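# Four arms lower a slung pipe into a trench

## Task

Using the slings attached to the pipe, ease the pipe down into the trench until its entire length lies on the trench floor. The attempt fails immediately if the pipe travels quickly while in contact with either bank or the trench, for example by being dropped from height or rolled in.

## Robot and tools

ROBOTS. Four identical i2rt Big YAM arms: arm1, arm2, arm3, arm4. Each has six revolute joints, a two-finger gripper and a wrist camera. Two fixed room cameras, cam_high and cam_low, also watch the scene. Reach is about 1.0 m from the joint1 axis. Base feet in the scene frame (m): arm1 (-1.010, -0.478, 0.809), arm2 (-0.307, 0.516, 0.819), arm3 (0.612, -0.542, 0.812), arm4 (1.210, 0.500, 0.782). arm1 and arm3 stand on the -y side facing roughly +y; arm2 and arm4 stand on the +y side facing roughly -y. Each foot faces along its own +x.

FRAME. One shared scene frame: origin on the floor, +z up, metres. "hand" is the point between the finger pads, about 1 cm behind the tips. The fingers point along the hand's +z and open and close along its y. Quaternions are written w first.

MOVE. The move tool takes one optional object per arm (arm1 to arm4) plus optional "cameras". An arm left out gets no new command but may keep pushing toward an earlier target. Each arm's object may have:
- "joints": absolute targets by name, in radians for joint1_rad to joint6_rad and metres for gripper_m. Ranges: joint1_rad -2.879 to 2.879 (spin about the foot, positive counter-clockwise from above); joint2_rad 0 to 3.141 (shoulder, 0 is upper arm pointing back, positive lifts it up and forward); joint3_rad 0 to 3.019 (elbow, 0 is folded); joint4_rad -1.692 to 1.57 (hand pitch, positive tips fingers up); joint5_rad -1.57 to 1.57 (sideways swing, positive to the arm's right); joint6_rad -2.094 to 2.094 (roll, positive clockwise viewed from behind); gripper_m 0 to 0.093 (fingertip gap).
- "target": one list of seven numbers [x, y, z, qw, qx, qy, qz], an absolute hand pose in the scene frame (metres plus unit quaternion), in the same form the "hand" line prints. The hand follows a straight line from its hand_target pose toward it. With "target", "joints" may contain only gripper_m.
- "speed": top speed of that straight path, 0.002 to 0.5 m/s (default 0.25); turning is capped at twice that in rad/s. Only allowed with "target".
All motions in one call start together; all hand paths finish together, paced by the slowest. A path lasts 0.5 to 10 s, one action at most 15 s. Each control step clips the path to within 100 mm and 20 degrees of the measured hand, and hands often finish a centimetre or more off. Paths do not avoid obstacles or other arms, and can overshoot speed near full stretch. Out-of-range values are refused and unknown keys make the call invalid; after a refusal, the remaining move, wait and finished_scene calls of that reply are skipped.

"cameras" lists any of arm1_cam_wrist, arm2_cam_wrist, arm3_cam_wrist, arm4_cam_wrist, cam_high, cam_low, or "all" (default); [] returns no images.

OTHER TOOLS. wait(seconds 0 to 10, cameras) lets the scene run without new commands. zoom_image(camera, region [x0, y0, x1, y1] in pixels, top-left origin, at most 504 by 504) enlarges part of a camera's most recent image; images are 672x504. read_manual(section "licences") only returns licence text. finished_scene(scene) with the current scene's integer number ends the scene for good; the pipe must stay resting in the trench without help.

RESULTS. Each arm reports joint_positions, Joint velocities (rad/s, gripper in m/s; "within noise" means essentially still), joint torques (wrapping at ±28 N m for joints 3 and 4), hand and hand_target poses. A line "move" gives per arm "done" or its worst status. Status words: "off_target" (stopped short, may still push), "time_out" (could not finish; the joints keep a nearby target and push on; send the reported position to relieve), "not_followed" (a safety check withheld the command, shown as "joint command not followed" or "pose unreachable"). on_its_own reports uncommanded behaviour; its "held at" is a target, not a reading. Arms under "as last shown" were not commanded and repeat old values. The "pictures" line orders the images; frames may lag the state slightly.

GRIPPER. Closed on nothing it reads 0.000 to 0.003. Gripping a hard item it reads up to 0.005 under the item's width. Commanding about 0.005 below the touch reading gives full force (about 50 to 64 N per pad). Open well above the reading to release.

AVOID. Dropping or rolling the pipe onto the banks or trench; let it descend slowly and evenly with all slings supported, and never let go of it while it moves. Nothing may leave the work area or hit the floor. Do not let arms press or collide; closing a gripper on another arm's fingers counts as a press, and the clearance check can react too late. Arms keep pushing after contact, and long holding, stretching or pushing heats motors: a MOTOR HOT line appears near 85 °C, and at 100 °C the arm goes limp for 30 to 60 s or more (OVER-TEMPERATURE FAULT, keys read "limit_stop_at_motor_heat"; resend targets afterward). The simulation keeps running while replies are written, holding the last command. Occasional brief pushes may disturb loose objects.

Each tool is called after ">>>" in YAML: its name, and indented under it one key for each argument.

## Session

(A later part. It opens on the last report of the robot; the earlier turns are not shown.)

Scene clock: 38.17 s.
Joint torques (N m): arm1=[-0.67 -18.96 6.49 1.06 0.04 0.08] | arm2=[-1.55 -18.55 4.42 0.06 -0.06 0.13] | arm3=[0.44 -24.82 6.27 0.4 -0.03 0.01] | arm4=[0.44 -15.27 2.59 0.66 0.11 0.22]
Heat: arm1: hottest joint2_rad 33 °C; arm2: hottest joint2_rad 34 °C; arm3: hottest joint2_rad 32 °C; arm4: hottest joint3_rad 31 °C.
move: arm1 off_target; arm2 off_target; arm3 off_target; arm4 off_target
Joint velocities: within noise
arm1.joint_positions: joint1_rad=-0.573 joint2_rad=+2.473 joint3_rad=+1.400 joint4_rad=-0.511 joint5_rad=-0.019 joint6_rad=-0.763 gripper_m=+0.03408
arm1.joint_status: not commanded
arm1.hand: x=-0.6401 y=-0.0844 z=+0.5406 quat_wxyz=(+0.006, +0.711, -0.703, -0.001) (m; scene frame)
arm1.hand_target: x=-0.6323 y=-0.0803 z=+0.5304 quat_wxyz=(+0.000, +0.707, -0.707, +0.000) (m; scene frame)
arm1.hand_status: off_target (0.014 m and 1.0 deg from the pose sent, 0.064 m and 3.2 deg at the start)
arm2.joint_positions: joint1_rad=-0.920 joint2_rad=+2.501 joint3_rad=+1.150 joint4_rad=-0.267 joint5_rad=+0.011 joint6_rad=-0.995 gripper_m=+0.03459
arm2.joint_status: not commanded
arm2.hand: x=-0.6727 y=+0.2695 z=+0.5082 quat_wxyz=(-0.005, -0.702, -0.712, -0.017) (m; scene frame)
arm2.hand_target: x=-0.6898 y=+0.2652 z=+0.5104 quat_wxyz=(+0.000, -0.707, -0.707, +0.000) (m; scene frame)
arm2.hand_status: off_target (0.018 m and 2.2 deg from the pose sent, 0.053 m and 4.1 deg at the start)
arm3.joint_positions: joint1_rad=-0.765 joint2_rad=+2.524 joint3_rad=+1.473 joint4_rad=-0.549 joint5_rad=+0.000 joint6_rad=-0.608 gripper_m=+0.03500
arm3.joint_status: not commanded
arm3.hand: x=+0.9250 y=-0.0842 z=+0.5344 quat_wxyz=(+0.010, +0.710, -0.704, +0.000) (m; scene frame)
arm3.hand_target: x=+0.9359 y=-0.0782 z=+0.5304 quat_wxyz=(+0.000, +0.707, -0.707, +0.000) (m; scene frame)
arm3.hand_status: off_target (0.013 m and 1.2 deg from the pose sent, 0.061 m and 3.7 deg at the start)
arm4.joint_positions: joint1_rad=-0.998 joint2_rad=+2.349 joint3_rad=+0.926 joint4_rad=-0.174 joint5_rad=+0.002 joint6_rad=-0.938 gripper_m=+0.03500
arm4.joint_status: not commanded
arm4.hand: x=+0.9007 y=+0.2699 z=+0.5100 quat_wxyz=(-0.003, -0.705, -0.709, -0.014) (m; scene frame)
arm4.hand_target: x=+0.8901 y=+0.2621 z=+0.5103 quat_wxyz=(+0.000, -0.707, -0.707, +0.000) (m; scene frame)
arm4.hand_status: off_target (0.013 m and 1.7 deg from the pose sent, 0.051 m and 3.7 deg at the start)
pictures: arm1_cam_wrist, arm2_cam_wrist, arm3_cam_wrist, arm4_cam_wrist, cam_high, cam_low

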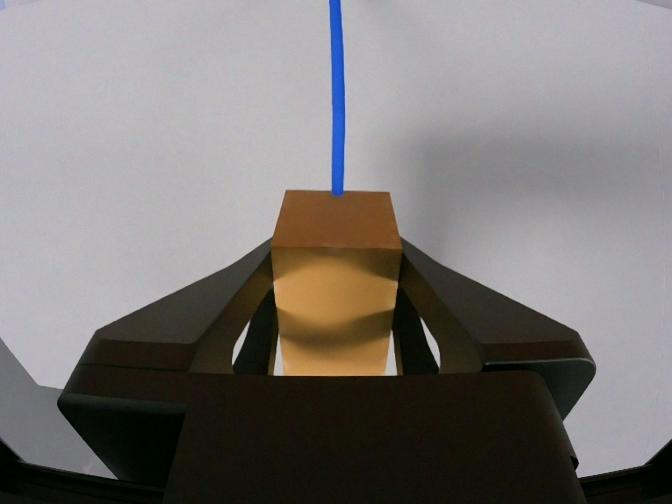

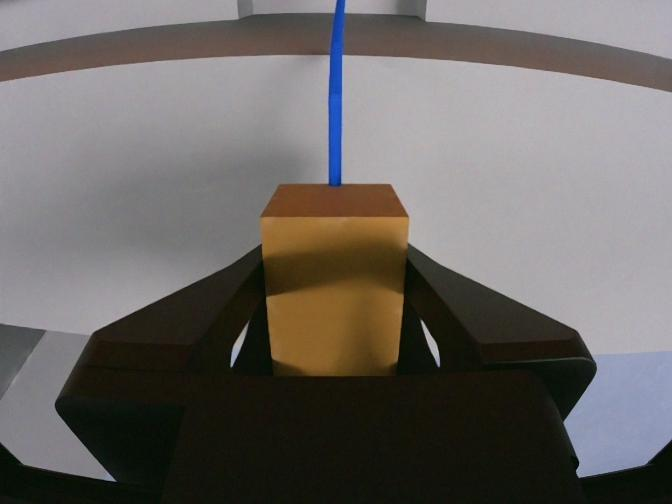

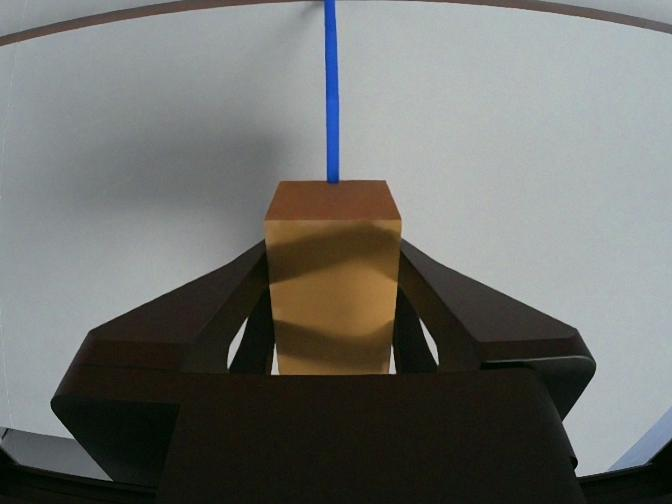

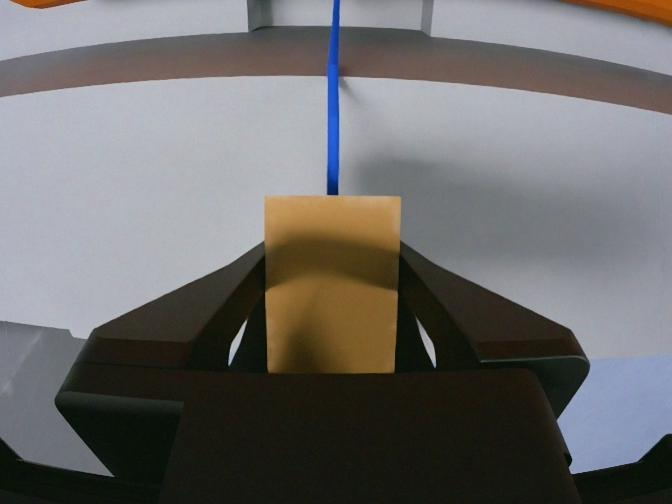

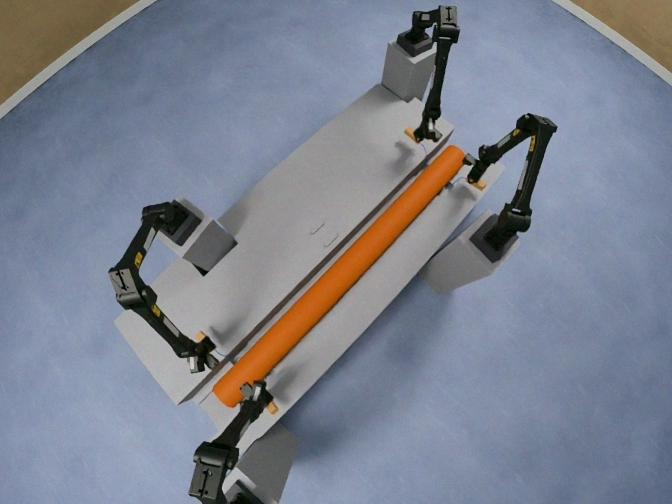

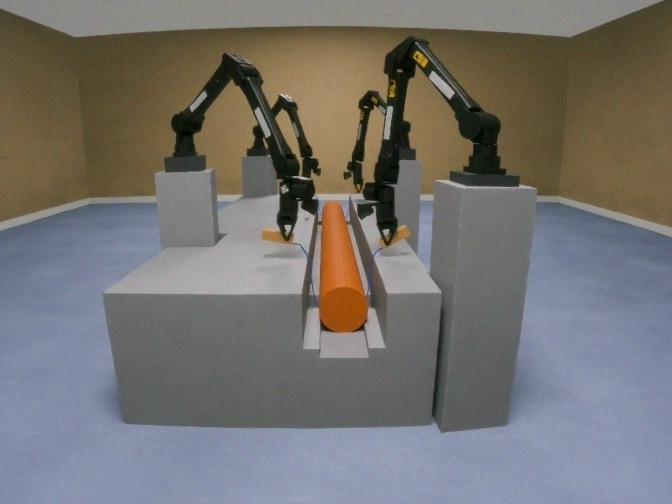

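>>> move:
  arm1: {"target": [-0.646, -0.100, 0.459, -0.0308, 0.7064, -0.7064, -0.0308], "speed": 0.12}
  arm2: {"target": [-0.678, 0.258, 0.471, 0.0923, 0.7010, 0.7010, -0.0923], "speed": 0.12}
  arm3: {"target": [0.927, -0.097, 0.468, -0.0616, 0.7044, -0.7044, -0.0616], "speed": 0.12}
  arm4: {"target": [0.896, 0.256, 0.475, 0.1530, 0.6903, 0.6903, -0.1530], "speed": 0.12}
  cameras: ["cam_low", "arm1_cam_wrist", "arm2_cam_wrist", "arm3_cam_wrist", "arm4_cam_wrist"]

>>> zoom_image:
  camera: "cam_low"
  region: [240, 130, 440, 380]

Scene clock: 50.17 s.
Joint torques (N m): arm1=[-1.32 -18.84 3.15 1.32 -0.2 -0.12] | arm2=[-1.61 -17.96 1.32 0.51 -0.44 0.05] | arm3=[0.44 -24.06 3.25 0.83 -0.38 -0.07] | arm4=[-0.26 -14.8 -0.44 1.24 -0.34 -0.01]
Heat: arm1: hottest joint2_rad 34 °C; arm2: hottest joint2_rad 34 °C; arm3: hottest joint2_rad 33 °C; arm4: hottest joint3_rad 30 °C.
move: arm1 off_target; arm2 done; arm3 off_target; arm4 done
Joint velocities: within noise
arm1.joint_positions: joint1_rad=-0.593 joint2_rad=+2.597 joint3_rad=+1.396 joint4_rad=-0.285 joint5_rad=-0.076 joint6_rad=-0.767 gripper_m=+0.03408
arm1.joint_status: not commanded
arm1.hand: x=-0.6386 y=-0.0856 z=+0.4782 quat_wxyz=(-0.043, +0.706, -0.706, -0.030) (m; scene frame)
arm1.hand_target: x=-0.6464 y=-0.1002 z=+0.4599 quat_wxyz=(-0.031, +0.706, -0.706, -0.031) (m; scene frame)
arm1.hand_status: off_target (0.025 m and 1.4 deg from the pose sent, 0.083 m and 5.4 deg at the start)
arm2.joint_positions: joint1_rad=-0.979 joint2_rad=+2.600 joint3_rad=+1.129 joint4_rad=+0.010 joint5_rad=-0.210 joint6_rad=-1.033 gripper_m=+0.03459
arm2.joint_status: not commanded
arm2.hand: x=-0.6741 y=+0.2541 z=+0.4714 quat_wxyz=(-0.093, -0.700, -0.703, +0.085) (m; scene frame)
arm2.hand_target: x=-0.6778 y=+0.2581 z=+0.4710 quat_wxyz=(-0.092, -0.701, -0.701, +0.092) (m; scene frame)
arm2.hand_status: done (0.006 m and 0.8 deg from the pose sent, 0.039 m and 16.2 deg at the start)
arm3.joint_positions: joint1_rad=-0.804 joint2_rad=+2.616 joint3_rad=+1.395 joint4_rad=-0.213 joint5_rad=-0.099 joint6_rad=-0.634 gripper_m=+0.03500
arm3.joint_status: not commanded
arm3.hand: x=+0.9266 y=-0.0896 z=+0.4776 quat_wxyz=(-0.065, +0.705, -0.704, -0.061) (m; scene frame)
arm3.hand_target: x=+0.9268 y=-0.0971 z=+0.4682 quat_wxyz=(-0.061, +0.704, -0.704, -0.062) (m; scene frame)
arm3.hand_status: off_target (0.012 m and 0.4 deg from the pose sent, 0.068 m and 10.9 deg at the start)
arm4.joint_positions: joint1_rad=-1.129 joint2_rad=+2.497 joint3_rad=+0.871 joint4_rad=+0.266 joint5_rad=-0.372 joint6_rad=-1.016 gripper_m=+0.03500
arm4.joint_status: not commanded
arm4.hand: x=+0.8977 y=+0.2535 z=+0.4744 quat_wxyz=(-0.154, -0.694, -0.688, +0.146) (m; scene frame)
arm4.hand_target: x=+0.8960 y=+0.2561 z=+0.4751 quat_wxyz=(-0.153, -0.690, -0.690, +0.153) (m; scene frame)
arm4.hand_status: done (0.003 m and 1.0 deg from the pose sent, 0.038 m and 25.9 deg at the start)
pictures: arm1_cam_wrist, arm2_cam_wrist, arm3_cam_wrist, arm4_cam_wrist, cam_low

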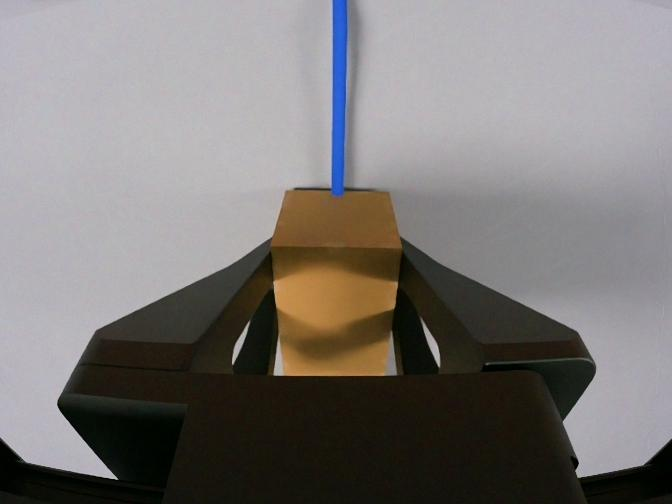

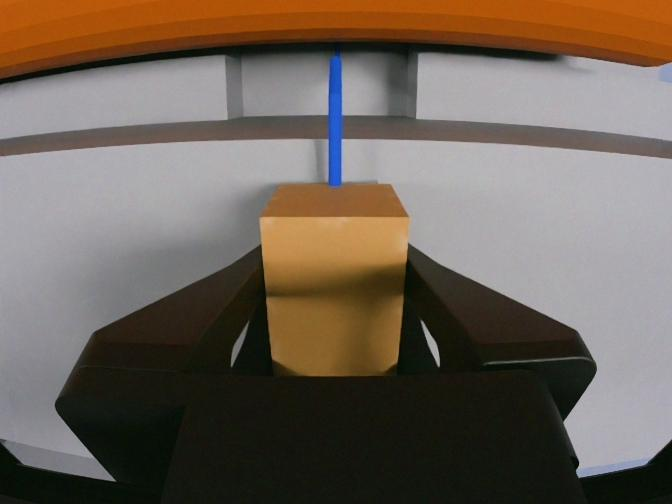

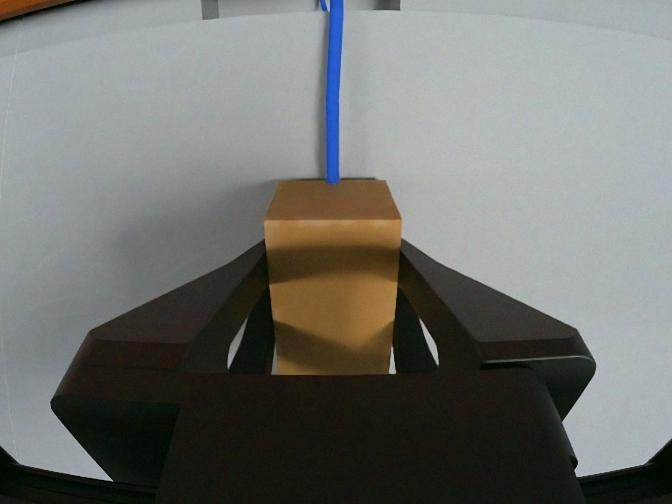

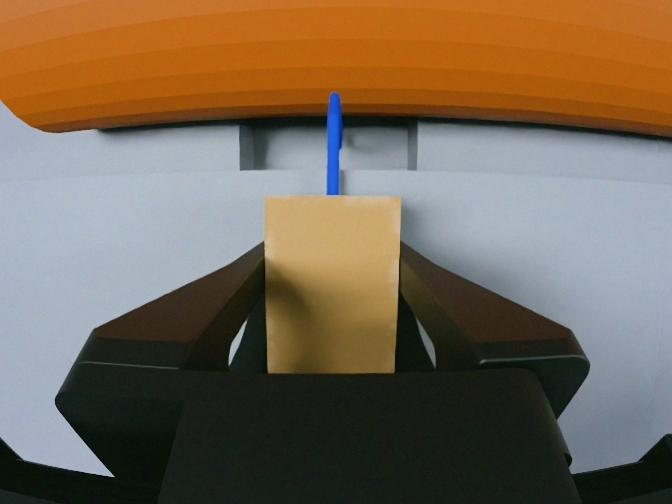

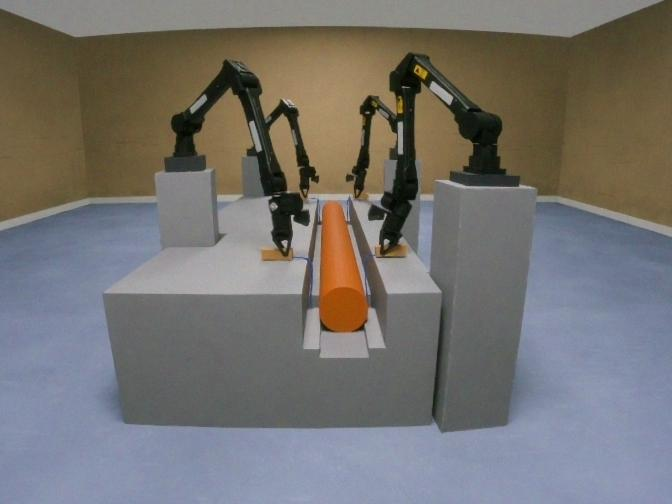

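Scaled by 2.016.

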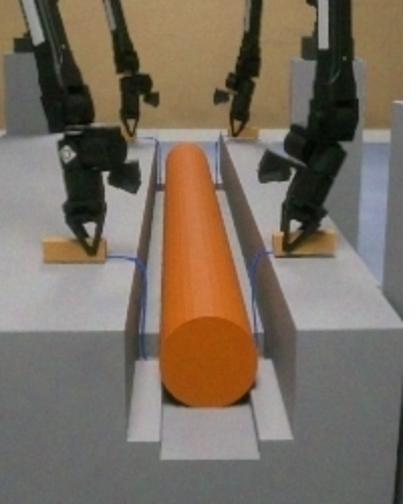

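>>> move:
  arm1: {"target": [-0.646, -0.101, 0.449, -0.0308, 0.7064, -0.7064, -0.0308], "speed": 0.05}
  arm2: {"target": [-0.678, 0.258, 0.467, 0.0923, 0.7010, 0.7010, -0.0923], "speed": 0.05}
  arm3: {"target": [0.927, -0.098, 0.459, -0.0616, 0.7044, -0.7044, -0.0616], "speed": 0.05}
  arm4: {"target": [0.896, 0.256, 0.469, 0.1530, 0.6903, 0.6903, -0.1530], "speed": 0.05}
  cameras: []

>>> move:
  arm1: {"joints": {"gripper_m": 0.07}}
  arm2: {"joints": {"gripper_m": 0.07}}
  arm3: {"joints": {"gripper_m": 0.07}}
  arm4: {"joints": {"gripper_m": 0.07}}
  cameras: ["cam_low"]

Scene clock: 55.00 s.
Joint torques (N m): arm1=[-1.2 -16.85 3.84 1.54 -0.21 -0.12] | arm2=[-1.55 -17.85 1.83 0.49 -0.42 0.06] | arm3=[0.44 -22.59 3.97 0.81 -0.36 -0.07] | arm4=[-0.26 -14.51 0.23 1.18 -0.29 0]
Heat: arm1: hottest joint2_rad 34 °C; arm2: hottest joint2_rad 34 °C; arm3: hottest joint2_rad 34 °C; arm4: hottest joint3_rad 30 °C.
move: arm1 off_target; arm2 done; arm3 off_target; arm4 done
Joint velocities: within noise
arm1.joint_positions: joint1_rad=-0.593 joint2_rad=+2.598 joint3_rad=+1.396 joint4_rad=-0.283 joint5_rad=-0.076 joint6_rad=-0.767 gripper_m=+0.03408
arm1.joint_status: not commanded
arm1.hand: x=-0.6387 y=-0.0858 z=+0.4775 quat_wxyz=(-0.043, +0.706, -0.706, -0.030) (m; scene frame)
arm1.hand_target: x=-0.6470 y=-0.1017 z=+0.4508 quat_wxyz=(-0.031, +0.706, -0.706, -0.031) (m; scene frame)
arm1.hand_status: off_target (0.033 m and 1.4 deg from the pose sent, 0.034 m and 1.4 deg at the start)
arm2.joint_positions: joint1_rad=-0.979 joint2_rad=+2.609 joint3_rad=+1.129 joint4_rad=+0.014 joint5_rad=-0.210 joint6_rad=-1.033 gripper_m=+0.03459
arm2.joint_status: not commanded
arm2.hand: x=-0.6712 y=+0.2557 z=+0.4676 quat_wxyz=(-0.094, -0.700, -0.703, +0.083) (m; scene frame)
arm2.hand_target: x=-0.6779 y=+0.2581 z=+0.4670 quat_wxyz=(-0.092, -0.701, -0.701, +0.092) (m; scene frame)
arm2.hand_status: done (0.007 m and 1.1 deg from the pose sent, 0.007 m and 0.8 deg at the start)
arm3.joint_positions: joint1_rad=-0.804 joint2_rad=+2.624 joint3_rad=+1.395 joint4_rad=-0.204 joint5_rad=-0.099 joint6_rad=-0.636 gripper_m=+0.03500
arm3.joint_status: not commanded
arm3.hand: x=+0.9254 y=-0.0911 z=+0.4733 quat_wxyz=(-0.065, +0.705, -0.703, -0.061) (m; scene frame)
arm3.hand_target: x=+0.9266 y=-0.0983 z=+0.4594 quat_wxyz=(-0.061, +0.705, -0.704, -0.062) (m; scene frame)
arm3.hand_status: off_target (0.016 m and 0.4 deg from the pose sent, 0.020 m and 0.4 deg at the start)
arm4.joint_positions: joint1_rad=-1.129 joint2_rad=+2.511 joint3_rad=+0.871 joint4_rad=+0.275 joint5_rad=-0.373 joint6_rad=-1.017 gripper_m=+0.03500
arm4.joint_status: not commanded
arm4.hand: x=+0.9015 y=+0.2554 z=+0.4697 quat_wxyz=(-0.156, -0.694, -0.688, +0.143) (m; scene frame)
arm4.hand_target: x=+0.8962 y=+0.2561 z=+0.4690 quat_wxyz=(-0.153, -0.690, -0.690, +0.153) (m; scene frame)
arm4.hand_status: done (0.006 m and 1.3 deg from the pose sent, 0.006 m and 1.0 deg at the start)
pictures: none
No camera images: "cameras" was empty.

Scene clock: 55.63 s.
Joint torques (N m): arm1=[-1.2 -18.37 3.88 1.35 -0.17 -0.09] | arm2=[-1.61 -17.79 1.84 0.43 -0.42 0.06] | arm3=[0.32 -22.95 3.95 0.79 -0.36 -0.06] | arm4=[-0.32 -14.51 0.2 1.21 -0.29 -0.01]
Heat: arm1: hottest joint2_rad 34 °C; arm2: hottest joint2_rad 34 °C; arm3: hottest joint2_rad 34 °C; arm4: hottest joint3_rad 30 °C.
move: arm1 done; arm2 done; arm3 done; arm4 done
Joint velocities: within noise
arm1.joint_positions: joint1_rad=-0.594 joint2_rad=+2.618 joint3_rad=+1.396 joint4_rad=-0.273 joint5_rad=-0.076 joint6_rad=-0.768 gripper_m=+0.06993
arm1.joint_status: all done
arm1.hand: x=-0.6430 y=-0.0909 z=+0.4677 quat_wxyz=(-0.039, +0.706, -0.706, -0.031) (m; scene frame)
arm1.hand_target: x=-0.6472 y=-0.1016 z=+0.4507 quat_wxyz=(-0.031, +0.706, -0.706, -0.031) (m; scene frame)
arm1.hand_status: not commanded
arm2.joint_positions: joint1_rad=-0.979 joint2_rad=+2.609 joint3_rad=+1.129 joint4_rad=+0.014 joint5_rad=-0.211 joint6_rad=-1.034 gripper_m=+0.06994
arm2.joint_status: all done
arm2.hand: x=-0.6712 y=+0.2556 z=+0.4677 quat_wxyz=(-0.094, -0.700, -0.703, +0.083) (m; scene frame)
arm2.hand_target: x=-0.6779 y=+0.2581 z=+0.4670 quat_wxyz=(-0.092, -0.701, -0.701, +0.092) (m; scene frame)
arm2.hand_status: not commanded
arm3.joint_positions: joint1_rad=-0.805 joint2_rad=+2.627 joint3_rad=+1.395 joint4_rad=-0.203 joint5_rad=-0.100 joint6_rad=-0.636 gripper_m=+0.06991
arm3.joint_status: all done
arm3.hand: x=+0.9250 y=-0.0919 z=+0.4721 quat_wxyz=(-0.064, +0.705, -0.703, -0.062) (m; scene frame)
arm3.hand_target: x=+0.9266 y=-0.0983 z=+0.4594 quat_wxyz=(-0.062, +0.704, -0.704, -0.062) (m; scene frame)
arm3.hand_status: not commanded
arm4.joint_positions: joint1_rad=-1.129 joint2_rad=+2.511 joint3_rad=+0.871 joint4_rad=+0.275 joint5_rad=-0.373 joint6_rad=-1.017 gripper_m=+0.06991
arm4.joint_status: all done
arm4.hand: x=+0.9015 y=+0.2554 z=+0.4697 quat_wxyz=(-0.156, -0.694, -0.688, +0.143) (m; scene frame)
arm4.hand_target: x=+0.8962 y=+0.2561 z=+0.4690 quat_wxyz=(-0.153, -0.690, -0.690, +0.153) (m; scene frame)
arm4.hand_status: not commanded
pictures: cam_low

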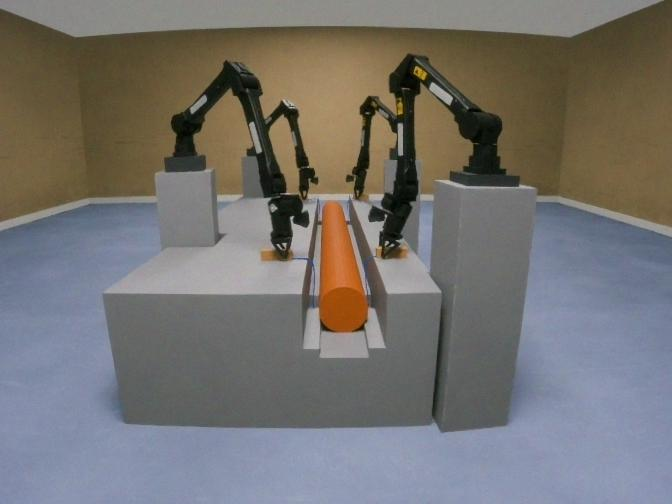

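>>> finished_scene:
  scene: 2

The scene is finished: the task was done.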